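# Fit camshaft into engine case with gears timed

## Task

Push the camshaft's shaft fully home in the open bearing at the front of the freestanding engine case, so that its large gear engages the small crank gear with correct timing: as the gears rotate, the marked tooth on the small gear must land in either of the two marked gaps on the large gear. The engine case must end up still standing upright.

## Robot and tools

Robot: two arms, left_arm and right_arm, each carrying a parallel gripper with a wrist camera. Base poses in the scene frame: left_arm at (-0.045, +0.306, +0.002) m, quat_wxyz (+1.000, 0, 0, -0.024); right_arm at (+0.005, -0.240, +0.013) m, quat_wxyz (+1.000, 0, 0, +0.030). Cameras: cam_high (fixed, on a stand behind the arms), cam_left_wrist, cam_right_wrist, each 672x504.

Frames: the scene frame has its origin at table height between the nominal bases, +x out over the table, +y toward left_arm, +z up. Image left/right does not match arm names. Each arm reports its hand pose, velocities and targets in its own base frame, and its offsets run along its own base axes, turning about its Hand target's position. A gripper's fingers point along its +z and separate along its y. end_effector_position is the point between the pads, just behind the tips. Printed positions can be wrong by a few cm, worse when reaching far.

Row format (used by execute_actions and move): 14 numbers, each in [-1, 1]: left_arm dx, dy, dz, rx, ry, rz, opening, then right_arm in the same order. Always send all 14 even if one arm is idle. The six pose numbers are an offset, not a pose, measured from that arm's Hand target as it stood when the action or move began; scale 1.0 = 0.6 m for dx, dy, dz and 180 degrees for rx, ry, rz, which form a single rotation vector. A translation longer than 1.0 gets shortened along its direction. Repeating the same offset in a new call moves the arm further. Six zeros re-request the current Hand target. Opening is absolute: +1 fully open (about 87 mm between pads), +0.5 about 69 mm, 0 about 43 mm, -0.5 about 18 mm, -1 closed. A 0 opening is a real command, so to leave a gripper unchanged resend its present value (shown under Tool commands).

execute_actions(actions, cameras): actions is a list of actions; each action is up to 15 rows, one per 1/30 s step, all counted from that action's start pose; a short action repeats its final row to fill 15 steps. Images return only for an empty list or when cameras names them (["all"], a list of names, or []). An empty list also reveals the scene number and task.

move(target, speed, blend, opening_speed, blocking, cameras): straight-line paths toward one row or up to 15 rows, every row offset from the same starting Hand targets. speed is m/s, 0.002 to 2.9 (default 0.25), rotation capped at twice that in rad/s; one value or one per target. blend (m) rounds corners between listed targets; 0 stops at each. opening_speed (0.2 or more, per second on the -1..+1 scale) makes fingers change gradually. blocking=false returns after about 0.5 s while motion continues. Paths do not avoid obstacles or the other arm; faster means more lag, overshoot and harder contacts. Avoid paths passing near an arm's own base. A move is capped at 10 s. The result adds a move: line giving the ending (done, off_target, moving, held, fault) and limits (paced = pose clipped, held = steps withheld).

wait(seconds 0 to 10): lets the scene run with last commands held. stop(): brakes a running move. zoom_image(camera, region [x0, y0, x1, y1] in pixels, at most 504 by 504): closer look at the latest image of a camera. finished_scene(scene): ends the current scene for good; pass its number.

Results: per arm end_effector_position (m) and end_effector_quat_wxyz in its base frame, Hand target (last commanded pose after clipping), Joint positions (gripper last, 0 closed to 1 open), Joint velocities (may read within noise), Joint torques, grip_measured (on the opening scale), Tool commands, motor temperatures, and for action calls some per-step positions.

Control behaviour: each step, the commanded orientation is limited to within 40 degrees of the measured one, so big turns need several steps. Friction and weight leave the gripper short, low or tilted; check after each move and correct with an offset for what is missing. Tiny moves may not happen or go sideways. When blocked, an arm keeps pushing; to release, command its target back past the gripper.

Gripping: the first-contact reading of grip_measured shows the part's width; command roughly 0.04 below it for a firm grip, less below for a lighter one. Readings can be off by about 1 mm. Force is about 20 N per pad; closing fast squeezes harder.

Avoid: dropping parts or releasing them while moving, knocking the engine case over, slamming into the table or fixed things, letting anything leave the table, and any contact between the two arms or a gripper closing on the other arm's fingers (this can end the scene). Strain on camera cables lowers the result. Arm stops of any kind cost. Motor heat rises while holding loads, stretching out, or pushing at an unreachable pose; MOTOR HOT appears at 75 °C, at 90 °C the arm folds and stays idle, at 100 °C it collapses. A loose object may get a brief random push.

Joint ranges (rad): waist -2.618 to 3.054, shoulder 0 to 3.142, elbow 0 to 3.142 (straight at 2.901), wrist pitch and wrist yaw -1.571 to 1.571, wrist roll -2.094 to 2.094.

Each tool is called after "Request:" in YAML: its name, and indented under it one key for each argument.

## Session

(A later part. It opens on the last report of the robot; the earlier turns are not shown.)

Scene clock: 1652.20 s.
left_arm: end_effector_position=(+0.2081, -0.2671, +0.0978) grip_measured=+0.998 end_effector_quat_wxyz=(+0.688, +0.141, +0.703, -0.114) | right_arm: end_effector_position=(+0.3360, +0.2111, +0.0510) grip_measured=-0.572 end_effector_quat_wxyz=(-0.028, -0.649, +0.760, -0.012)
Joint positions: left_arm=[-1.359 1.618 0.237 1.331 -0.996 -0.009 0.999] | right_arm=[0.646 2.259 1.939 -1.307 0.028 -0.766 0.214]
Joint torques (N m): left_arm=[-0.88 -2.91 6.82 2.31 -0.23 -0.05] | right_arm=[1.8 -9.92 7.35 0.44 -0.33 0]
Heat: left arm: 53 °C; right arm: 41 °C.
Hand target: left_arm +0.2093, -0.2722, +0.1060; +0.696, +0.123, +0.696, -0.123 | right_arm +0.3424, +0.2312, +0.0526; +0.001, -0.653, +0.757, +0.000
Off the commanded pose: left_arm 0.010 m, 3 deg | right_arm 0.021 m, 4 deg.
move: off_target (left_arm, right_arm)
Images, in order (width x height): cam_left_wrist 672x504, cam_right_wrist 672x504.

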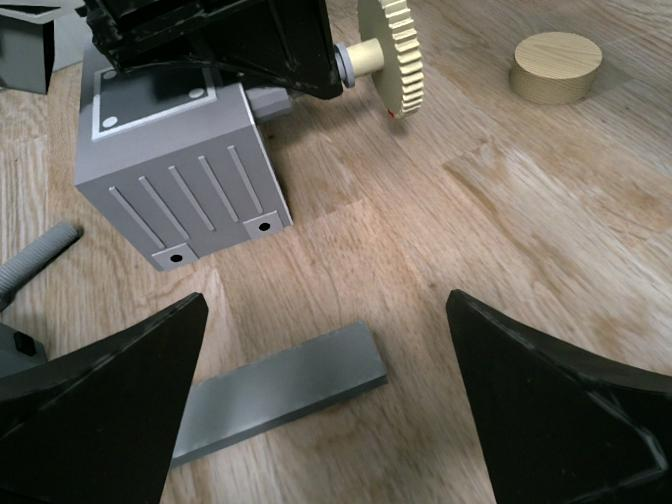

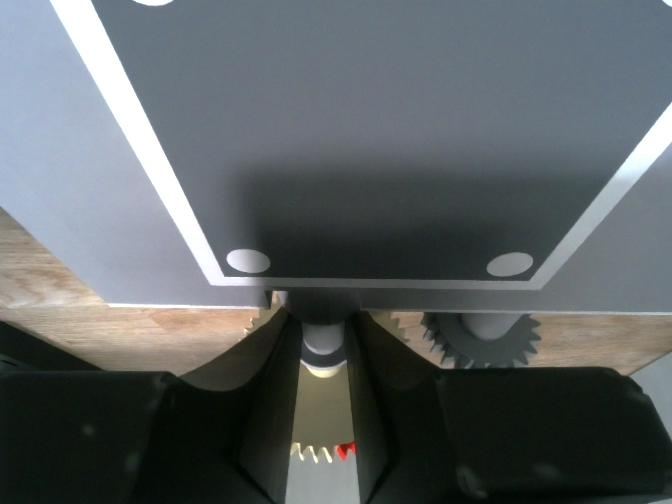

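Request:
move:
  target:
    - [0,0,0,0,0,0,1,0.0,-0.008,0.0,0.017,0,0,-0.9]
    - [0,0,0,0,0,0,1,0.005,-0.003,0.006,0.017,0,0,-0.9]
    - [0,0,0,0,0,0,1,0.006,-0.001,-0.007,0.017,0,0,-0.9]
    - [0,0,0,0,0,0,1,-0.007,0.001,-0.007,0.017,0,0,-0.9]
    - [0,0,0,0,0,0,1,-0.006,0.003,0.006,0.017,0,0,-0.9]
    - [0,0,0,0,0,0,1,0.0,0.004,0.0,0.017,0,0,-0.9]
  cameras: ["cam_left_wrist","cam_right_wrist"]
  speed: 0.03
  blend: [0.001,0.001,0.001,0.001,0.001,0]

Request:
zoom_image:
  camera: "cam_left_wrist"
  region: [200, 0, 450, 160]

Scene clock: 1671.80 s.
left_arm: end_effector_position=(+0.2081, -0.2671, +0.0978) grip_measured=+0.998 end_effector_quat_wxyz=(+0.688, +0.141, +0.703, -0.114) | right_arm: end_effector_position=(+0.3360, +0.2113, +0.0498) grip_measured=-0.572 end_effector_quat_wxyz=(-0.021, -0.649, +0.760, -0.001)
Joint positions: left_arm=[-1.359 1.618 0.237 1.331 -0.996 -0.009 0.999] | right_arm=[0.637 2.244 1.916 -1.284 0.005 -0.776 0.214]
Joint torques (N m): left_arm=[-0.87 -2.92 6.79 2.31 -0.23 -0.05] | right_arm=[1.5 -11.3 6.05 0.62 -0.57 -0.03]
Heat: left arm: 53 °C; right arm: 41 °C.
Hand target: left_arm +0.2093, -0.2722, +0.1060; +0.696, +0.123, +0.696, -0.123 | right_arm +0.3424, +0.2337, +0.0528; +0.018, -0.653, +0.757, +0.020
Off the commanded pose: left_arm 0.010 m, 3 deg | right_arm 0.023 m, 5 deg.
move: off_target (left_arm, right_arm)
Images, in order (width x height): cam_left_wrist 672x504, cam_right_wrist 672x504.

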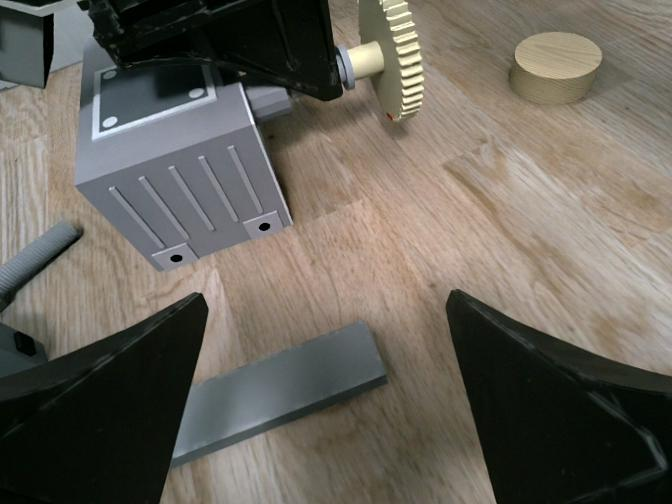

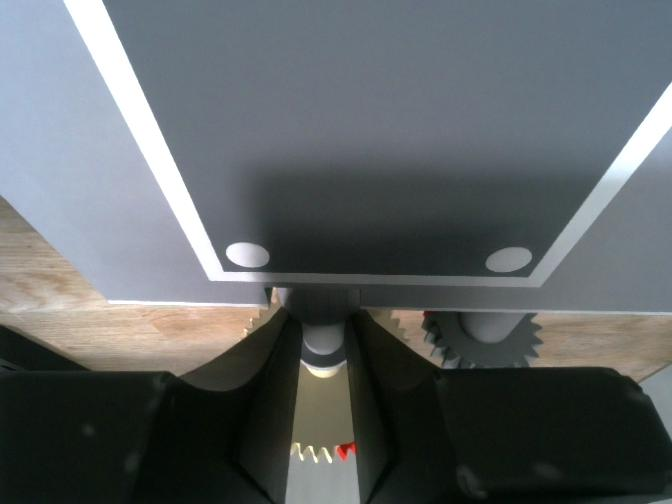

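Scaled by 2.016 from the camera's 672x504 image, which has a finer 960x720 frame.

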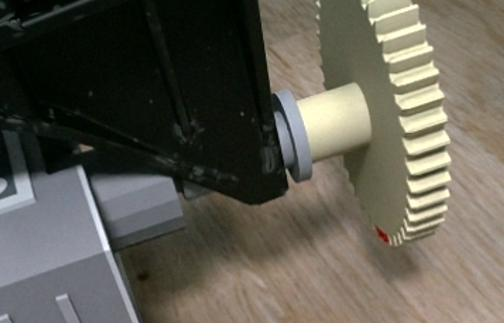

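Request:
zoom_image:
  camera: "cam_left_wrist"
  region: [240, 50, 400, 140]

Request:
zoom_image:
  camera: "cam_right_wrist"
  region: [230, 260, 420, 390]

Scaled by 3.150 from the camera's 672x504 image, which has a finer 960x720 frame.

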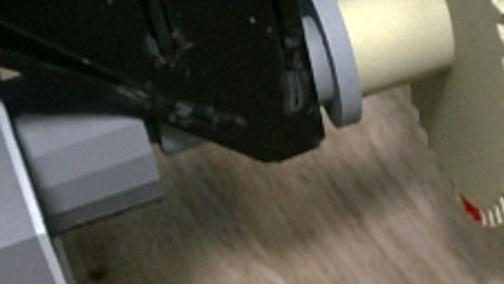

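Scaled by 2.653 from the camera's 672x504 image, which has a finer 960x720 frame.

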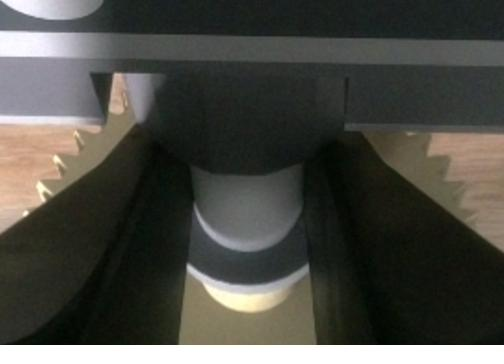

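Request:
move:
  target:
    - [0,0,0,0,0,0,1,0.0,-0.02,-0.01,0,0,0,-0.9]
    - [0,0,0,0,0,0,1,0.0,-0.01,-0.012,0,0,0,-0.9]
    - [0,0,0,0,0,0,1,0.006,-0.004,-0.008,0,0,0,-0.9]
    - [0,0,0,0,0,0,1,-0.006,0.0,-0.008,0,0,0,-0.9]
    - [0,0,0,0,0,0,1,0.0,0.002,-0.008,0,0,0,-0.9]
  cameras: ["cam_left_wrist","cam_right_wrist"]
  speed: 0.03

Request:
zoom_image:
  camera: "cam_left_wrist"
  region: [240, 50, 400, 140]

Scene clock: 1693.70 s.
left_arm: end_effector_position=(+0.2081, -0.2671, +0.0978) grip_measured=+0.998 end_effector_quat_wxyz=(+0.688, +0.141, +0.703, -0.114) | right_arm: end_effector_position=(+0.3356, +0.2101, +0.0480) grip_measured=-0.572 end_effector_quat_wxyz=(-0.017, -0.648, +0.762, +0.003)
Joint positions: left_arm=[-1.359 1.618 0.237 1.331 -0.996 -0.009 0.999] | right_arm=[0.631 2.231 1.89 -1.263 -0.004 -0.778 0.214]
Joint torques (N m): left_arm=[-0.87 -2.92 6.78 2.31 -0.23 -0.05] | right_arm=[2.22 -9.81 6.9 0.6 -0.48 0.01]
Motor temperatures (°C): left_arm=[23 27 35 53 26 25 24] | right_arm=[25 44 40 28 27 26 30]
Heat: left arm: 53 °C; right arm: 44 °C.
Hand target: left_arm +0.2093, -0.2722, +0.1060; +0.696, +0.123, +0.696, -0.123 | right_arm +0.3424, +0.2349, +0.0480; +0.018, -0.653, +0.757, +0.020
Off the commanded pose: left_arm 0.010 m, 3 deg | right_arm 0.026 m, 5 deg.
move: off_target (left_arm, right_arm)
Images, in order (width x height): cam_left_wrist 672x504, cam_right_wrist 672x504.

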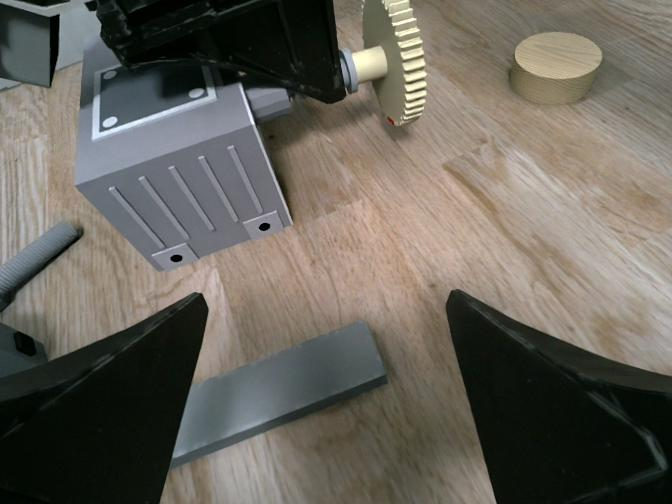

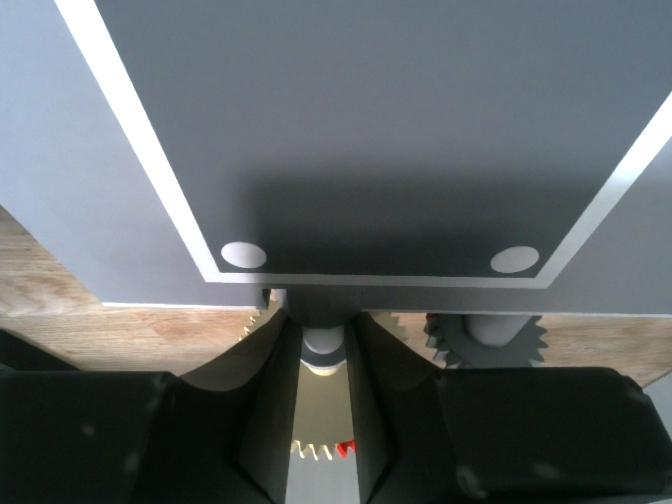

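Scaled by 3.150 from the camera's 672x504 image, which has a finer 960x720 frame.

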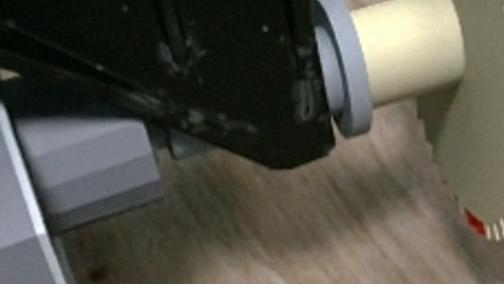

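Request:
move:
  target:
    - [0,0,0,0,0,0,1,0.0,-0.018,0.008,0,0,0,-0.9]
    - [0,0,0,0,0,0,1,0.012,-0.016,0.012,0,0,0,-0.9]
    - [0,0,0,0,0,0,1,0.012,-0.014,-0.006,0,0,0,-0.9]
    - [0,0,0,0,0,0,1,-0.012,-0.012,-0.006,0,0,0,-0.9]
    - [0,0,0,0,0,0,1,-0.012,-0.01,0.014,0,0,0,-0.9]
    - [0,0,0,0,0,0,1,0.008,-0.008,0.014,0,0,0,-0.9]
    - [0,0,0,0,0,0,1,0.008,-0.006,0.0,0,0,0,-0.9]
    - [0,0,0,0,0,0,1,0.0,-0.006,0.004,0,0,0,-0.9]
  cameras: ["cam_left_wrist","cam_right_wrist"]
  speed: 0.03
  blend: [0.001,0.001,0.001,0.001,0.001,0.001,0.001,0]

Request:
zoom_image:
  camera: "cam_left_wrist"
  region: [240, 50, 400, 140]

Scene clock: 1718.20 s.
left_arm: end_effector_position=(+0.2081, -0.2671, +0.0978) grip_measured=+0.998 end_effector_quat_wxyz=(+0.688, +0.141, +0.703, -0.114) | right_arm: end_effector_position=(+0.3363, +0.2111, +0.0497) grip_measured=-0.572 end_effector_quat_wxyz=(-0.017, -0.648, +0.761, +0.008)
Joint positions: left_arm=[-1.359 1.618 0.237 1.331 -0.996 -0.009 0.999] | right_arm=[0.629 2.238 1.908 -1.276 -0.012 -0.782 0.214]
Joint torques (N m): left_arm=[-0.88 -2.92 6.8 2.31 -0.23 -0.05] | right_arm=[1.85 -11.15 5.24 0.68 -0.39 0]
Heat: left arm: 54 °C; right arm: 43 °C.
Hand target: left_arm +0.2093, -0.2722, +0.1060; +0.696, +0.123, +0.696, -0.123 | right_arm +0.3423, +0.2313, +0.0504; +0.018, -0.653, +0.757, +0.020
Off the commanded pose: left_arm 0.010 m, 3 deg | right_arm 0.021 m, 4 deg.
move: off_target (left_arm, right_arm)
Images, in order (width x height): cam_left_wrist 672x504, cam_right_wrist 672x504.

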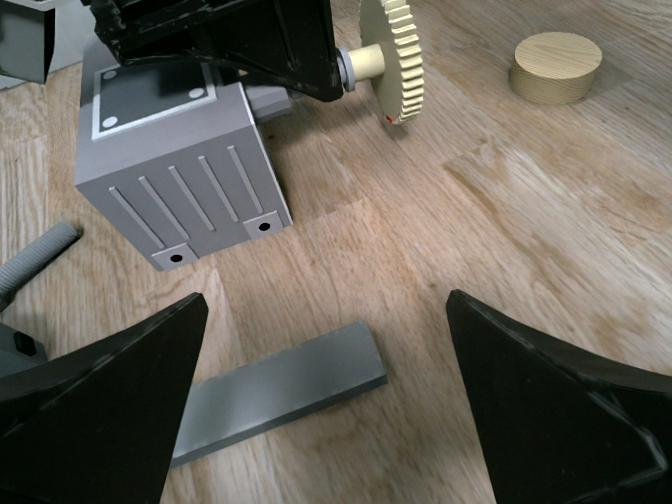

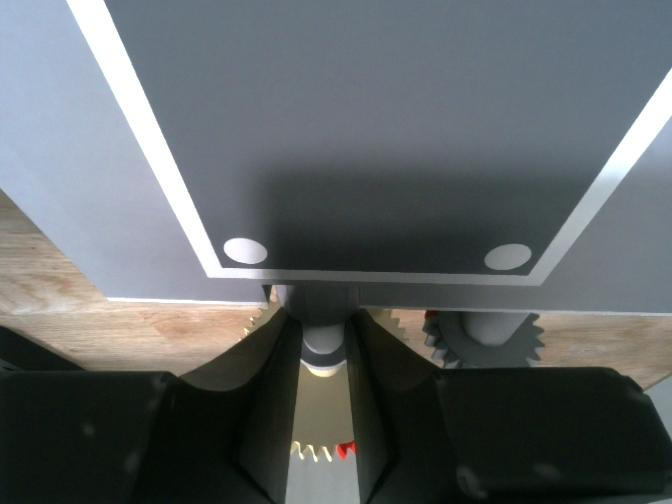

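Scaled by 3.150 from the camera's 672x504 image, which has a finer 960x720 frame.

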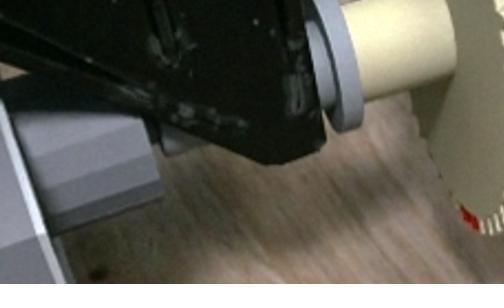

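Request:
move:
  target:
    - [0,0,0,0,0,0,1,-0.008,0.0,0.008,0,0,0,-0.9]
    - [0,0,0,0,0,0,1,-0.008,0.0,-0.012,0,0,0,-0.9]
    - [0,0,0,0,0,0,1,-0.004,0.0,0.01,0,0,0,-0.9]
    - [0,0,0,0,0,0,1,-0.004,0.0,-0.012,0,0,0,-0.9]
    - [0,0,0,0,0,0,1,0.0,0.0,0.01,0,0,0,-0.9]
    - [0,0,0,0,0,0,1,0.0,0.0,-0.012,0,0,0,-0.9]
    - [0,0,0,0,0,0,1,0.004,0.0,0.01,0,0,0,-0.9]
    - [0,0,0,0,0,0,1,0.004,0.0,-0.012,0,0,0,-0.9]
    - [0,0,0,0,0,0,1,0.0,0.0,0.0,0,0,0,-0.9]
  cameras: ["cam_left_wrist","cam_right_wrist"]
  speed: 0.03
  blend: [0.001,0.001,0.001,0.001,0.001,0.001,0.001,0.001,0]

Request:
zoom_image:
  camera: "cam_left_wrist"
  region: [240, 50, 400, 140]

Scene clock: 1732.83 s.
left_arm: end_effector_position=(+0.2081, -0.2671, +0.0978) grip_measured=+0.998 end_effector_quat_wxyz=(+0.688, +0.141, +0.703, -0.114) | right_arm: end_effector_position=(+0.3362, +0.2114, +0.0498) grip_measured=-0.572 end_effector_quat_wxyz=(-0.015, -0.648, +0.761, +0.005)
Joint positions: left_arm=[-1.359 1.618 0.237 1.331 -0.996 -0.009 0.999] | right_arm=[0.632 2.233 1.901 -1.269 -0.007 -0.778 0.214]
Joint torques (N m): left_arm=[-0.88 -2.92 6.79 2.31 -0.23 -0.05] | right_arm=[1.61 -10.71 5.72 0.63 -0.44 -0.03]
Heat: left arm: 54 °C; right arm: 44 °C.
Hand target: left_arm +0.2093, -0.2722, +0.1060; +0.696, +0.123, +0.696, -0.123 | right_arm +0.3423, +0.2313, +0.0502; +0.018, -0.653, +0.757, +0.020
Off the commanded pose: left_arm 0.010 m, 3 deg | right_arm 0.021 m, 4 deg.
move: off_target (left_arm, right_arm)
Images, in order (width x height): cam_left_wrist 672x504, cam_right_wrist 672x504.

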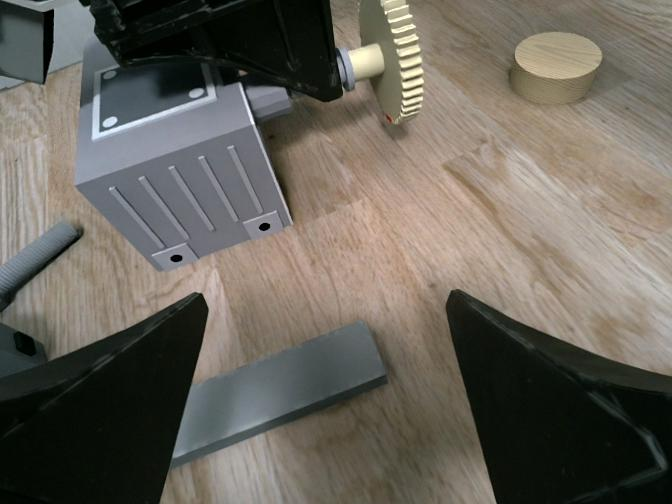

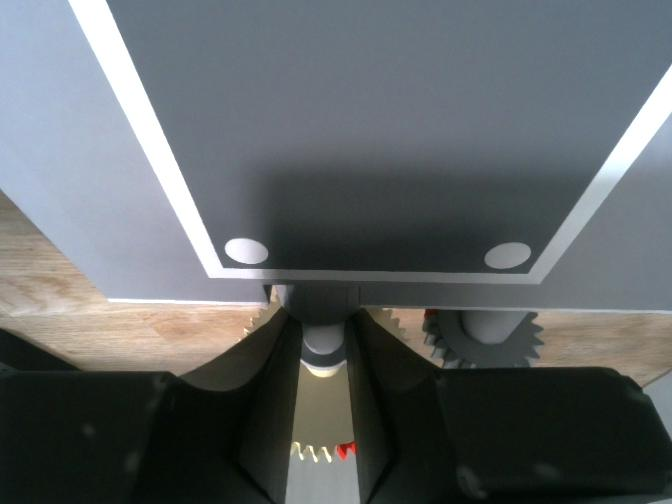

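Scaled by 3.150 from the camera's 672x504 image, which has a finer 960x720 frame.

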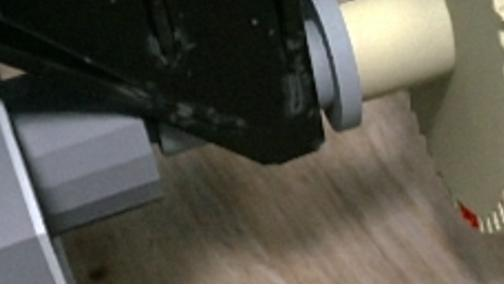

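Request:
move:
  target:
    - [0,0,0,0,0,0,1,0.0,-0.035,-0.006,0,0,0,-0.9]
  cameras: ["cam_left_wrist","cam_right_wrist"]
  speed: 0.03

Request:
zoom_image:
  camera: "cam_left_wrist"
  region: [240, 50, 400, 140]

Scene clock: 1758.13 s.
left_arm: end_effector_position=(+0.2081, -0.2671, +0.0978) grip_measured=+0.998 end_effector_quat_wxyz=(+0.688, +0.141, +0.703, -0.114) | right_arm: end_effector_position=(+0.3367, +0.2066, +0.0454) grip_measured=-0.572 end_effector_quat_wxyz=(-0.004, -0.650, +0.760, +0.013)
Joint positions: left_arm=[-1.359 1.618 0.237 1.331 -0.996 -0.009 0.999] | right_arm=[0.615 2.202 1.837 -1.217 -0.026 -0.801 0.214]
Joint torques (N m): left_arm=[-0.85 -2.92 6.79 2.31 -0.23 -0.05] | right_arm=[-0.47 -12.18 3.3 0.6 -0.24 -0.18]
Heat: left arm: 54 °C; right arm: 45 °C.
Hand target: left_arm +0.2093, -0.2722, +0.1060; +0.696, +0.123, +0.696, -0.123 | right_arm +0.3424, +0.2102, +0.0467; +0.018, -0.653, +0.757, +0.020
Off the commanded pose: left_arm 0.010 m, 3 deg | right_arm 0.007 m, 3 deg.
move: off_target (left_arm, right_arm)
Images, in order (width x height): cam_left_wrist 672x504, cam_right_wrist 672x504.

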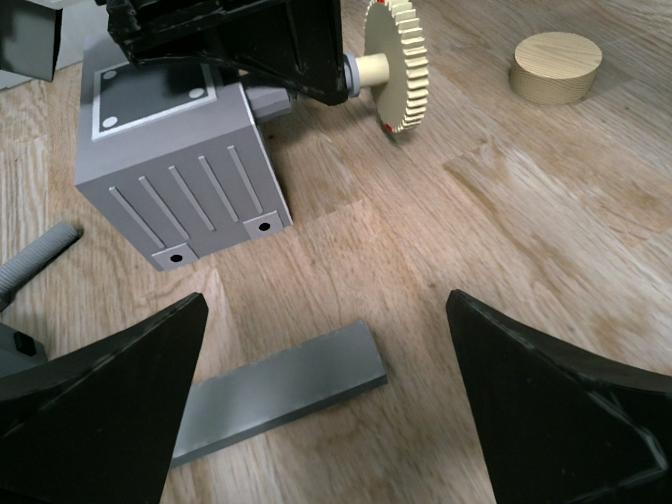

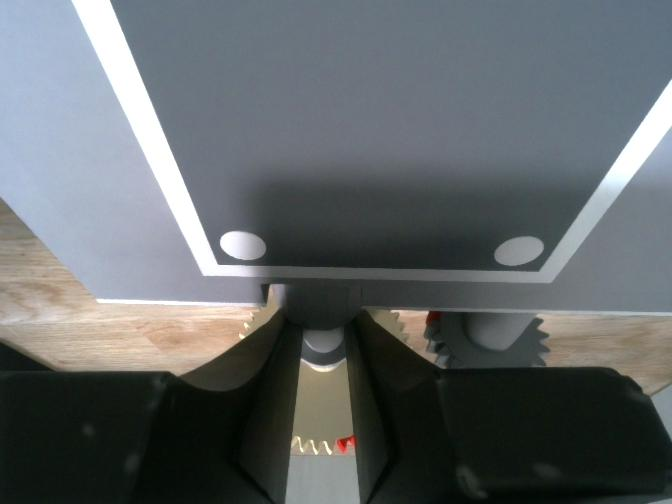

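Scaled by 3.150 from the camera's 672x504 image, which has a finer 960x720 frame.

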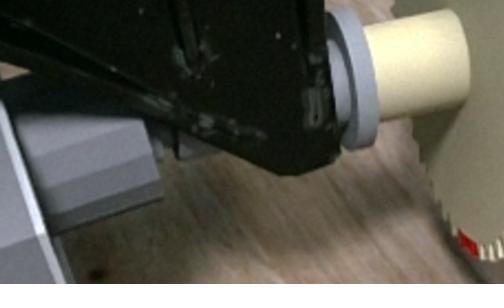

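Request:
move:
  target:
    - [0,0,0,0,0,0,1,0.0,0.0,0.014,0,0,0,-0.9]
    - [0,0,0,0,0,0,1,0.0,0.03,0.012,0,0,0,-0.9]
    - [0,0,0,0,0,0,1,-0.016,0.035,0.012,0,0,0,-0.9]
    - [0,0,0,0,0,0,1,0.01,0.035,0.012,0,0,0,-0.9]
    - [0,0,0,0,0,0,1,-0.016,0.035,0.009,0,0,0,-0.9]
    - [0,0,0,0,0,0,1,0.01,0.035,0.009,0,0,0,-0.9]
    - [0,0,0,0,0,0,1,-0.016,0.035,0.006,0,0,0,-0.9]
    - [0,0,0,0,0,0,1,0.0,0.035,0.006,0,0,0,-0.9]
  cameras: ["cam_left_wrist","cam_right_wrist"]
  speed: 0.04
  blend: [0.001,0.001,0.001,0.001,0.001,0.001,0.001,0]

Request:
zoom_image:
  camera: "cam_left_wrist"
  region: [240, 50, 400, 140]

Scene clock: 1782.10 s.
left_arm: end_effector_position=(+0.2081, -0.2671, +0.0978) grip_measured=+0.998 end_effector_quat_wxyz=(+0.688, +0.141, +0.703, -0.114) | right_arm: end_effector_position=(+0.3328, +0.2145, +0.0463) grip_measured=-0.572 end_effector_quat_wxyz=(-0.016, -0.649, +0.761, +0.009)
Joint positions: left_arm=[-1.359 1.618 0.237 1.331 -0.996 -0.009 0.999] | right_arm=[0.639 2.232 1.886 -1.257 -0.015 -0.773 0.214]
Joint torques (N m): left_arm=[-0.87 -2.92 6.79 2.31 -0.23 -0.05] | right_arm=[0.9 -10.73 6.69 0.53 -0.35 -0.09]
Heat: left arm: 54 °C; right arm: 44 °C.
Hand target: left_arm +0.2093, -0.2722, +0.1060; +0.696, +0.123, +0.696, -0.123 | right_arm +0.3423, +0.2312, +0.0503; +0.018, -0.653, +0.757, +0.020
Off the commanded pose: left_arm 0.010 m, 3 deg | right_arm 0.020 m, 4 deg.
move: off_target (left_arm, right_arm)
Images, in order (width x height): cam_left_wrist 672x504, cam_right_wrist 672x504.

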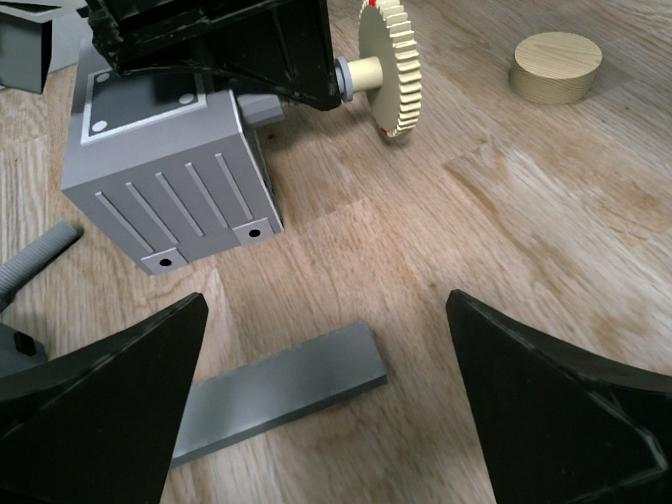

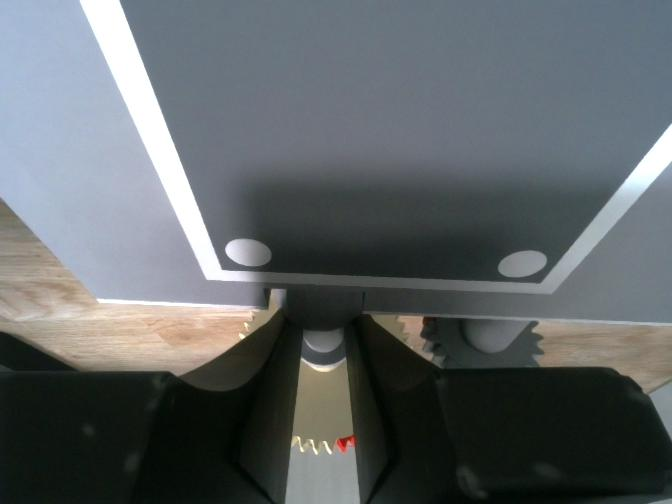

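Scaled by 3.150 from the camera's 672x504 image, which has a finer 960x720 frame.

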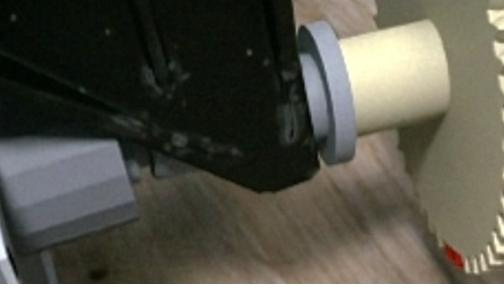

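Request:
move:
  target:
    - [0,0,0,0,0,0,1,0.0,-0.02,0.008,0,0,0.014,-0.9]
    - [0,0,0,0,0,0,1,0.0,-0.012,0.008,0,0,0.014,-0.9]
  cameras: ["cam_left_wrist","cam_right_wrist"]
  speed: 0.04

Request:
zoom_image:
  camera: "cam_left_wrist"
  region: [240, 50, 400, 140]

Request:
zoom_image:
  camera: "cam_right_wrist"
  region: [230, 260, 420, 390]

Scene clock: 1801.10 s.
left_arm: end_effector_position=(+0.2081, -0.2671, +0.0978) grip_measured=+0.998 end_effector_quat_wxyz=(+0.688, +0.141, +0.703, -0.114) | right_arm: end_effector_position=(+0.3353, +0.2137, +0.0463) grip_measured=-0.572 end_effector_quat_wxyz=(-0.014, -0.667, +0.745, +0.016)
Joint positions: left_arm=[-1.359 1.618 0.237 1.331 -0.996 -0.009 0.999] | right_arm=[0.632 2.231 1.886 -1.257 -0.028 -0.828 0.214]
Joint torques (N m): left_arm=[-0.87 -2.92 6.79 2.31 -0.23 -0.05] | right_arm=[0.54 -12.79 5.22 0.47 -0.23 -0.08]
Heat: left arm: 54 °C; right arm: 45 °C.
Hand target: left_arm +0.2093, -0.2722, +0.1060; +0.696, +0.123, +0.696, -0.123 | right_arm +0.3423, +0.2241, +0.0551; +0.018, -0.670, +0.742, +0.021
Off the commanded pose: left_arm 0.010 m, 3 deg | right_arm 0.015 m, 4 deg.
move: off_target (left_arm, right_arm)
Images, in order (width x height): cam_left_wrist 672x504, cam_right_wrist 672x504.

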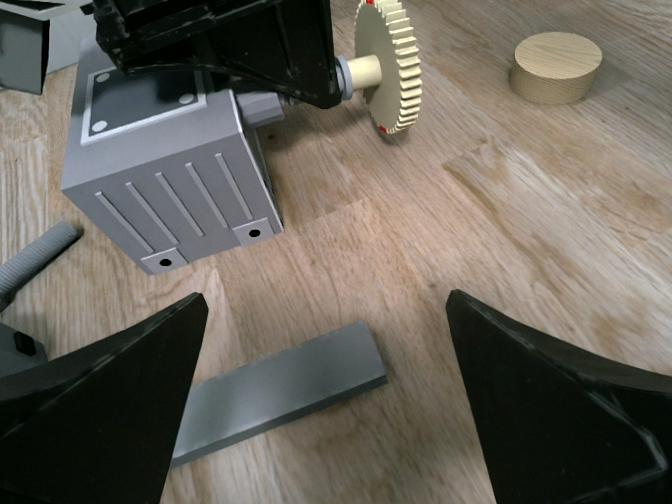

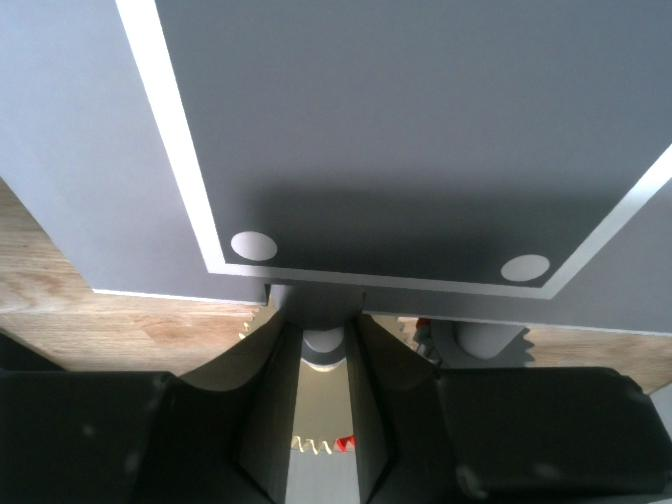

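Scaled by 3.150 from the camera's 672x504 image, which has a finer 960x720 frame.

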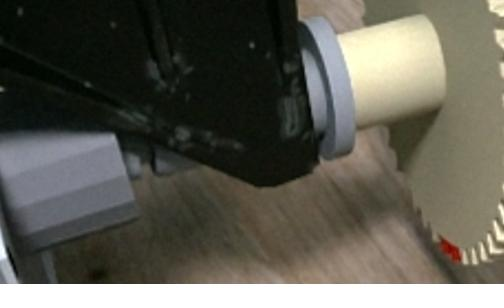

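Scaled by 2.653 from the camera's 672x504 image, which has a finer 960x720 frame.

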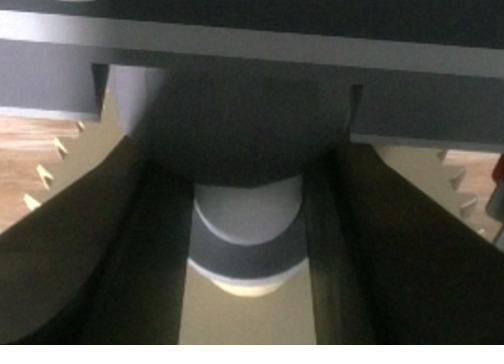

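Request:
move:
  target:
    - [0,0,0,0,0,0,1,0.0,-0.015,0.01,0,0,-0.029,-0.9]
    - [0,0,0,0,0,0,1,0.0,-0.005,0.007,0,0,-0.029,-0.9]
  cameras: ["cam_left_wrist","cam_right_wrist"]
  speed: 0.04

Request:
zoom_image:
  camera: "cam_left_wrist"
  region: [240, 50, 400, 140]

Request:
zoom_image:
  camera: "cam_right_wrist"
  region: [230, 260, 420, 390]

Scene clock: 1810.70 s.
left_arm: end_effector_position=(+0.2081, -0.2671, +0.0978) grip_measured=+0.998 end_effector_quat_wxyz=(+0.688, +0.141, +0.703, -0.114) | right_arm: end_effector_position=(+0.3338, +0.2117, +0.0464) grip_measured=-0.572 end_effector_quat_wxyz=(-0.014, -0.636, +0.771, +0.020)
Joint positions: left_arm=[-1.359 1.618 0.237 1.331 -0.996 -0.009 0.999] | right_arm=[0.621 2.231 1.886 -1.257 -0.037 -0.758 0.214]
Joint torques (N m): left_arm=[-0.87 -2.92 6.79 2.31 -0.23 -0.05] | right_arm=[0.54 -12.96 6.13 0.38 -0.11 0.03]
Heat: left arm: 54 °C; right arm: 46 °C.
Hand target: left_arm +0.2093, -0.2722, +0.1060; +0.696, +0.123, +0.696, -0.123 | right_arm +0.3423, +0.2211, +0.0593; +0.019, -0.635, +0.772, +0.020
Off the commanded pose: left_arm 0.010 m, 3 deg | right_arm 0.018 m, 4 deg.
move: off_target (left_arm, right_arm)
Images, in order (width x height): cam_left_wrist 672x504, cam_right_wrist 672x504.

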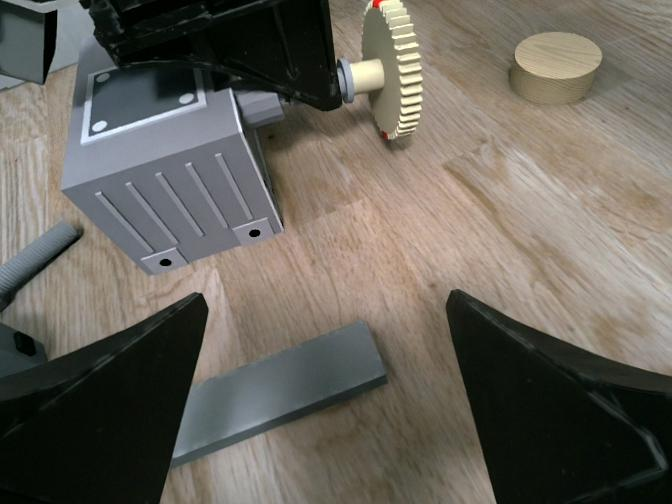

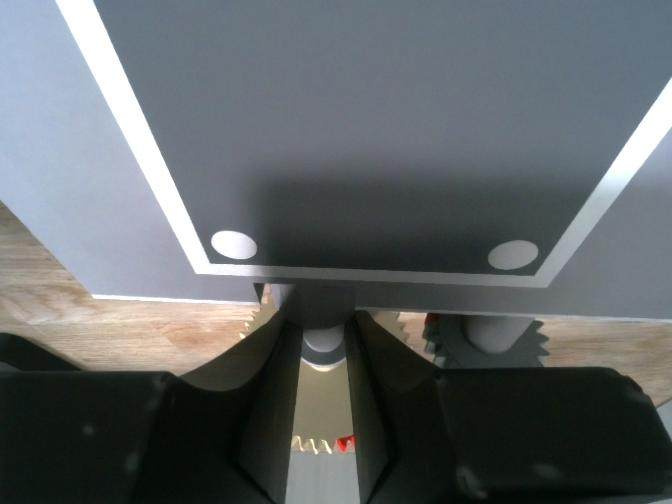

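Scaled by 3.150 from the camera's 672x504 image, which has a finer 960x720 frame.

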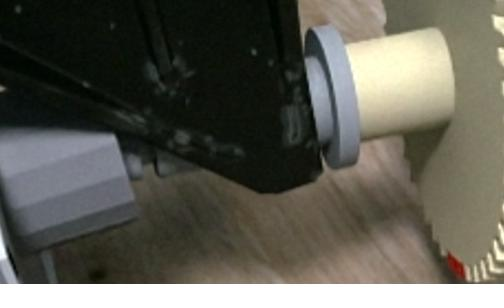

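Scaled by 2.653 from the camera's 672x504 image, which has a finer 960x720 frame.

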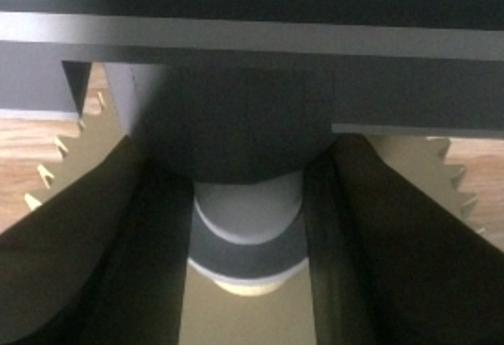

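Request:
move:
  target:
    - [0,0,0,0,0,0,1,0.0,-0.03,0.012,0,0,0.007,-0.9]
    - [0,0,0,0,0,0,1,0.0,-0.01,0.006,0,0,0.007,-0.9]
  cameras: ["cam_left_wrist","cam_right_wrist"]
  speed: 0.06

Request:
zoom_image:
  camera: "cam_left_wrist"
  region: [240, 50, 400, 140]

Scene clock: 1823.77 s.
left_arm: end_effector_position=(+0.2081, -0.2671, +0.0978) grip_measured=+0.998 end_effector_quat_wxyz=(+0.688, +0.141, +0.703, -0.114) | right_arm: end_effector_position=(+0.3337, +0.2064, +0.0471) grip_measured=-0.572 end_effector_quat_wxyz=(-0.013, -0.643, +0.765, +0.025)
Joint positions: left_arm=[-1.359 1.618 0.237 1.331 -0.996 -0.009 0.999] | right_arm=[0.608 2.212 1.86 -1.248 -0.047 -0.79 0.214]
Joint torques (N m): left_arm=[-0.87 -2.92 6.8 2.31 -0.23 -0.05] | right_arm=[0.83 -12.88 6.9 0.27 0 0.03]
Heat: left arm: 54 °C; right arm: 46 °C.
Hand target: left_arm +0.2093, -0.2722, +0.1060; +0.696, +0.123, +0.696, -0.123 | right_arm +0.3423, +0.2150, +0.0630; +0.018, -0.643, +0.765, +0.020
Off the commanded pose: left_arm 0.010 m, 3 deg | right_arm 0.020 m, 4 deg.
move: off_target (left_arm, right_arm)
Images, in order (width x height): cam_left_wrist 672x504, cam_right_wrist 672x504.

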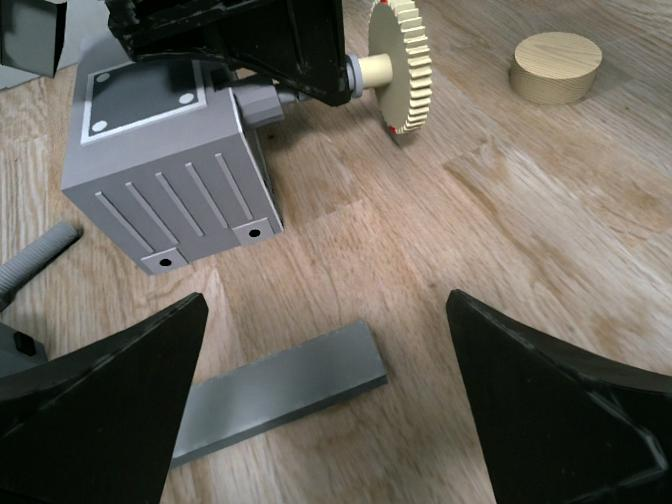

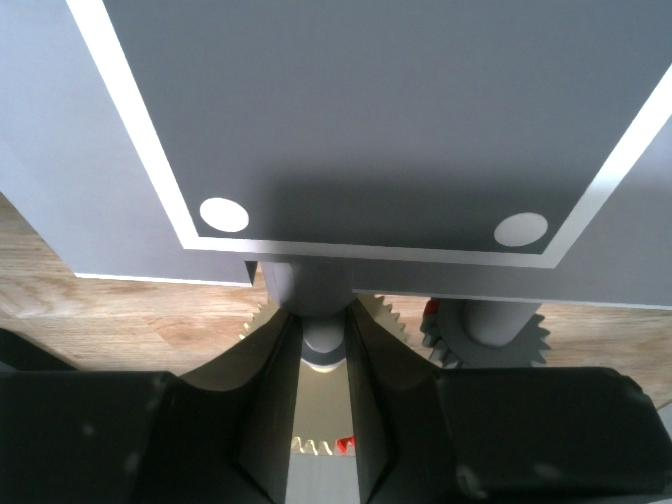

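Scaled by 3.150 from the camera's 672x504 image, which has a finer 960x720 frame.

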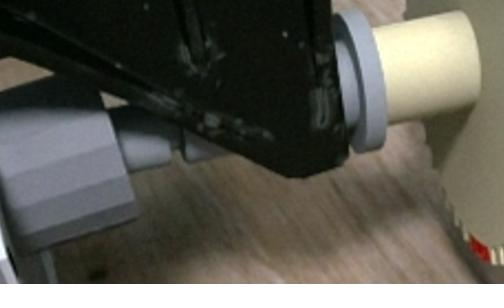

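Request:
move:
  target:
    - [0,0,0,0,0,0,1,0.0,0.008,0.008,0,0,0,-0.9]
    - [0,0,0,0,0,0,1,0.0,-0.008,0.006,0,0,0,-0.9]
    - [0,0,0,0,0,0,1,0.0,0.004,0.004,0,0,0,-0.9]
  cameras: ["cam_left_wrist","cam_right_wrist"]
  speed: 0.06

Request:
zoom_image:
  camera: "cam_left_wrist"
  region: [240, 50, 400, 140]

Scene clock: 1835.10 s.
left_arm: end_effector_position=(+0.2081, -0.2671, +0.0978) grip_measured=+0.998 end_effector_quat_wxyz=(+0.688, +0.141, +0.703, -0.114) | right_arm: end_effector_position=(+0.3363, +0.2111, +0.0524) grip_measured=-0.572 end_effector_quat_wxyz=(-0.004, -0.643, +0.765, +0.024)
Joint positions: left_arm=[-1.359 1.618 0.237 1.331 -0.996 -0.009 0.999] | right_arm=[0.614 2.212 1.883 -1.255 -0.047 -0.784 0.214]
Joint torques (N m): left_arm=[-0.87 -2.92 6.8 2.31 -0.23 -0.05] | right_arm=[0.72 -12.31 6.61 0.24 -0.01 0]
Heat: left arm: 54 °C; right arm: 46 °C.
Hand target: left_arm +0.2093, -0.2722, +0.1060; +0.696, +0.123, +0.696, -0.123 | right_arm +0.3423, +0.2175, +0.0653; +0.018, -0.643, +0.765, +0.020
Off the commanded pose: left_arm 0.010 m, 3 deg | right_arm 0.016 m, 3 deg.
move: off_target (left_arm, right_arm)
Images, in order (width x height): cam_left_wrist 672x504, cam_right_wrist 672x504.

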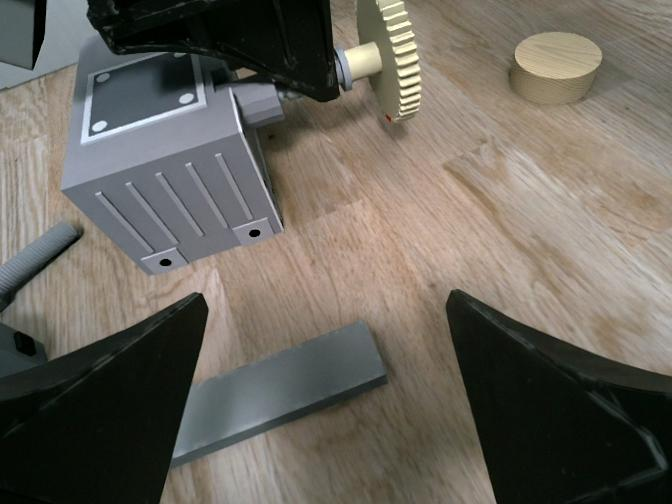

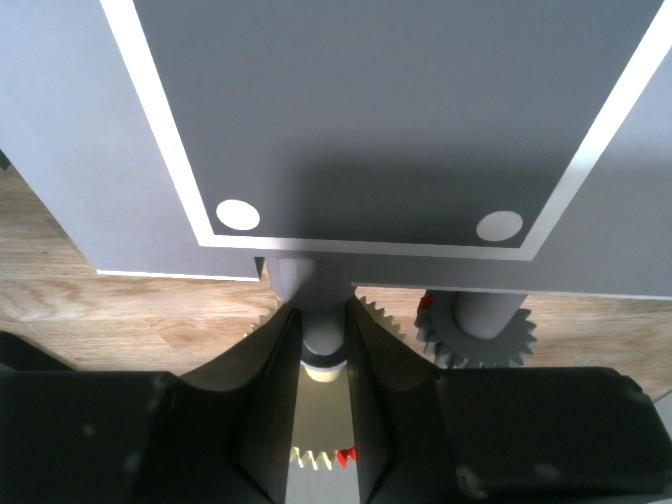

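Scaled by 3.150 from the camera's 672x504 image, which has a finer 960x720 frame.

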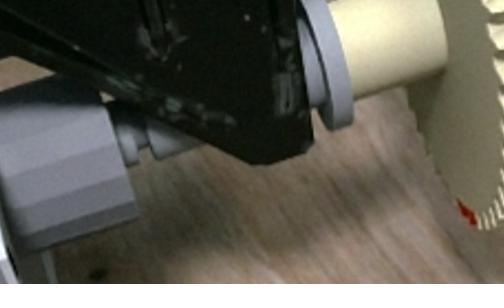

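Request:
move:
  target:
    - [0,0,0,0,0,0,1,0.0,-0.012,-0.008,0,0,0,-0.9]
    - [0,0,0,0,0,0,1,0.0,0.006,-0.010,0,0,0,-0.9]
  cameras: ["cam_left_wrist"]
  speed: 0.06

Request:
zoom_image:
  camera: "cam_left_wrist"
  region: [240, 50, 400, 140]

Scene clock: 1846.63 s.
left_arm: end_effector_position=(+0.2081, -0.2671, +0.0978) grip_measured=+0.998 end_effector_quat_wxyz=(+0.688, +0.141, +0.703, -0.114) | right_arm: end_effector_position=(+0.3351, +0.2133, +0.0501) grip_measured=-0.572 end_effector_quat_wxyz=(-0.003, -0.643, +0.765, +0.024)
Joint positions: left_arm=[-1.359 1.618 0.237 1.331 -0.996 -0.009 0.999] | right_arm=[0.62 2.212 1.874 -1.244 -0.047 -0.778 0.214]
Joint torques (N m): left_arm=[-0.87 -2.92 6.79 2.31 -0.23 -0.05] | right_arm=[0.87 -11.28 6.87 0.3 0.01 0.01]
Heat: left arm: 54 °C; right arm: 46 °C.
Hand target: left_arm +0.2093, -0.2722, +0.1060; +0.696, +0.123, +0.696, -0.123 | right_arm +0.3424, +0.2211, +0.0594; +0.018, -0.643, +0.765, +0.020
Off the commanded pose: left_arm 0.010 m, 3 deg | right_arm 0.014 m, 3 deg.
move: off_target (left_arm, right_arm)
Images, in order (width x height): cam_left_wrist 672x504.

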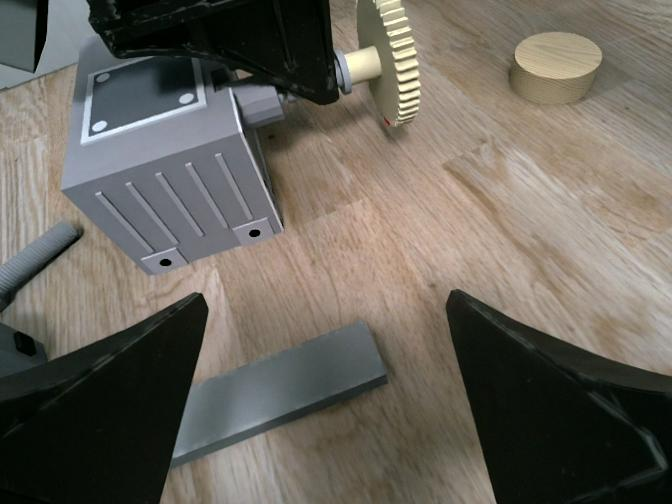

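Scaled by 3.150 from the camera's 672x504 image, which has a finer 960x720 frame.

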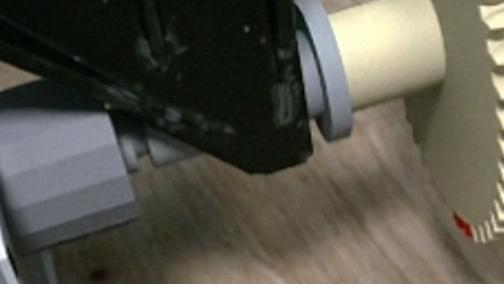

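Request:
move:
  target:
    - [0,0,0,0,0,0,1,0.001,0.013,-0.001,0,0,0,-0.9]
  cameras: ["cam_left_wrist","cam_right_wrist"]
  speed: 0.03

Request:
zoom_image:
  camera: "cam_left_wrist"
  region: [240, 50, 400, 140]

Request:
zoom_image:
  camera: "cam_right_wrist"
  region: [230, 240, 420, 390]

Scene clock: 1853.83 s.
left_arm: end_effector_position=(+0.2081, -0.2671, +0.0978) grip_measured=+0.998 end_effector_quat_wxyz=(+0.688, +0.141, +0.703, -0.114) | right_arm: end_effector_position=(+0.3356, +0.2180, +0.0518) grip_measured=-0.572 end_effector_quat_wxyz=(-0.002, -0.642, +0.766, +0.022)
Joint positions: left_arm=[-1.359 1.618 0.237 1.331 -0.996 -0.009 0.999] | right_arm=[0.629 2.223 1.899 -1.255 -0.043 -0.766 0.214]
Joint torques (N m): left_arm=[-0.87 -2.92 6.8 2.31 -0.23 -0.05] | right_arm=[1.22 -10.3 7.61 0.32 -0.03 0.01]
Heat: left arm: 54 °C; right arm: 46 °C.
Hand target: left_arm +0.2093, -0.2722, +0.1060; +0.696, +0.123, +0.696, -0.123 | right_arm +0.3429, +0.2289, +0.0587; +0.018, -0.644, +0.765, +0.020
Off the commanded pose: left_arm 0.010 m, 3 deg | right_arm 0.015 m, 2 deg.
move: off_target (left_arm, right_arm)
Images, in order (width x height): cam_left_wrist 672x504, cam_right_wrist 672x504.

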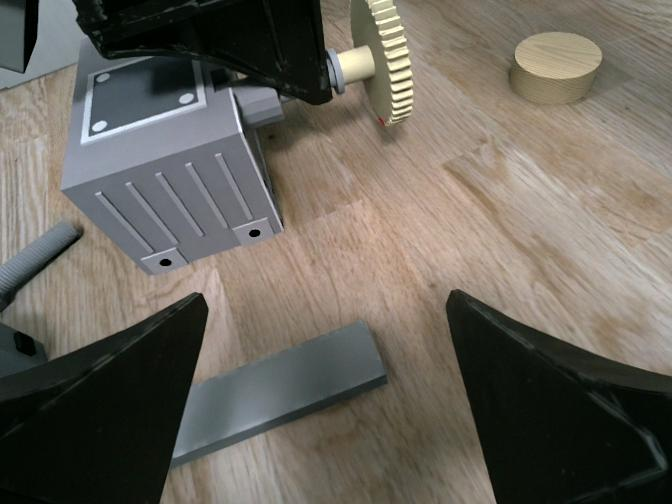

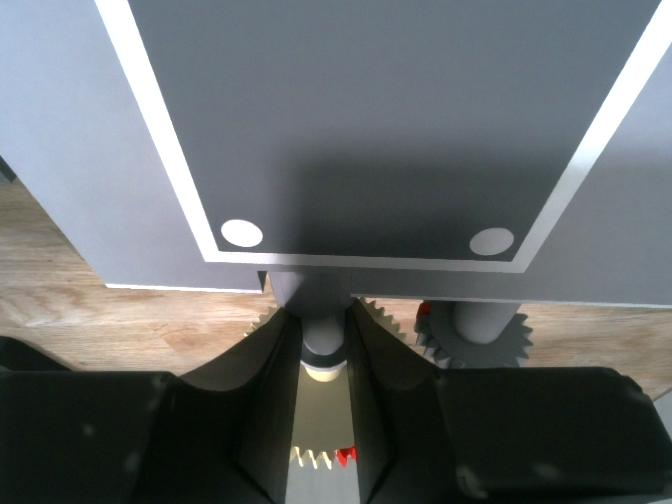

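Scaled by 3.150 from the camera's 672x504 image, which has a finer 960x720 frame.

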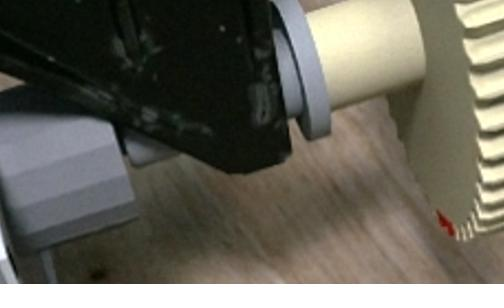

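Scaled by 2.653 from the camera's 672x504 image, which has a finer 960x720 frame.

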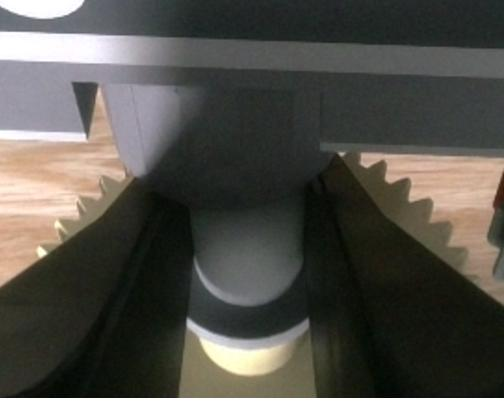

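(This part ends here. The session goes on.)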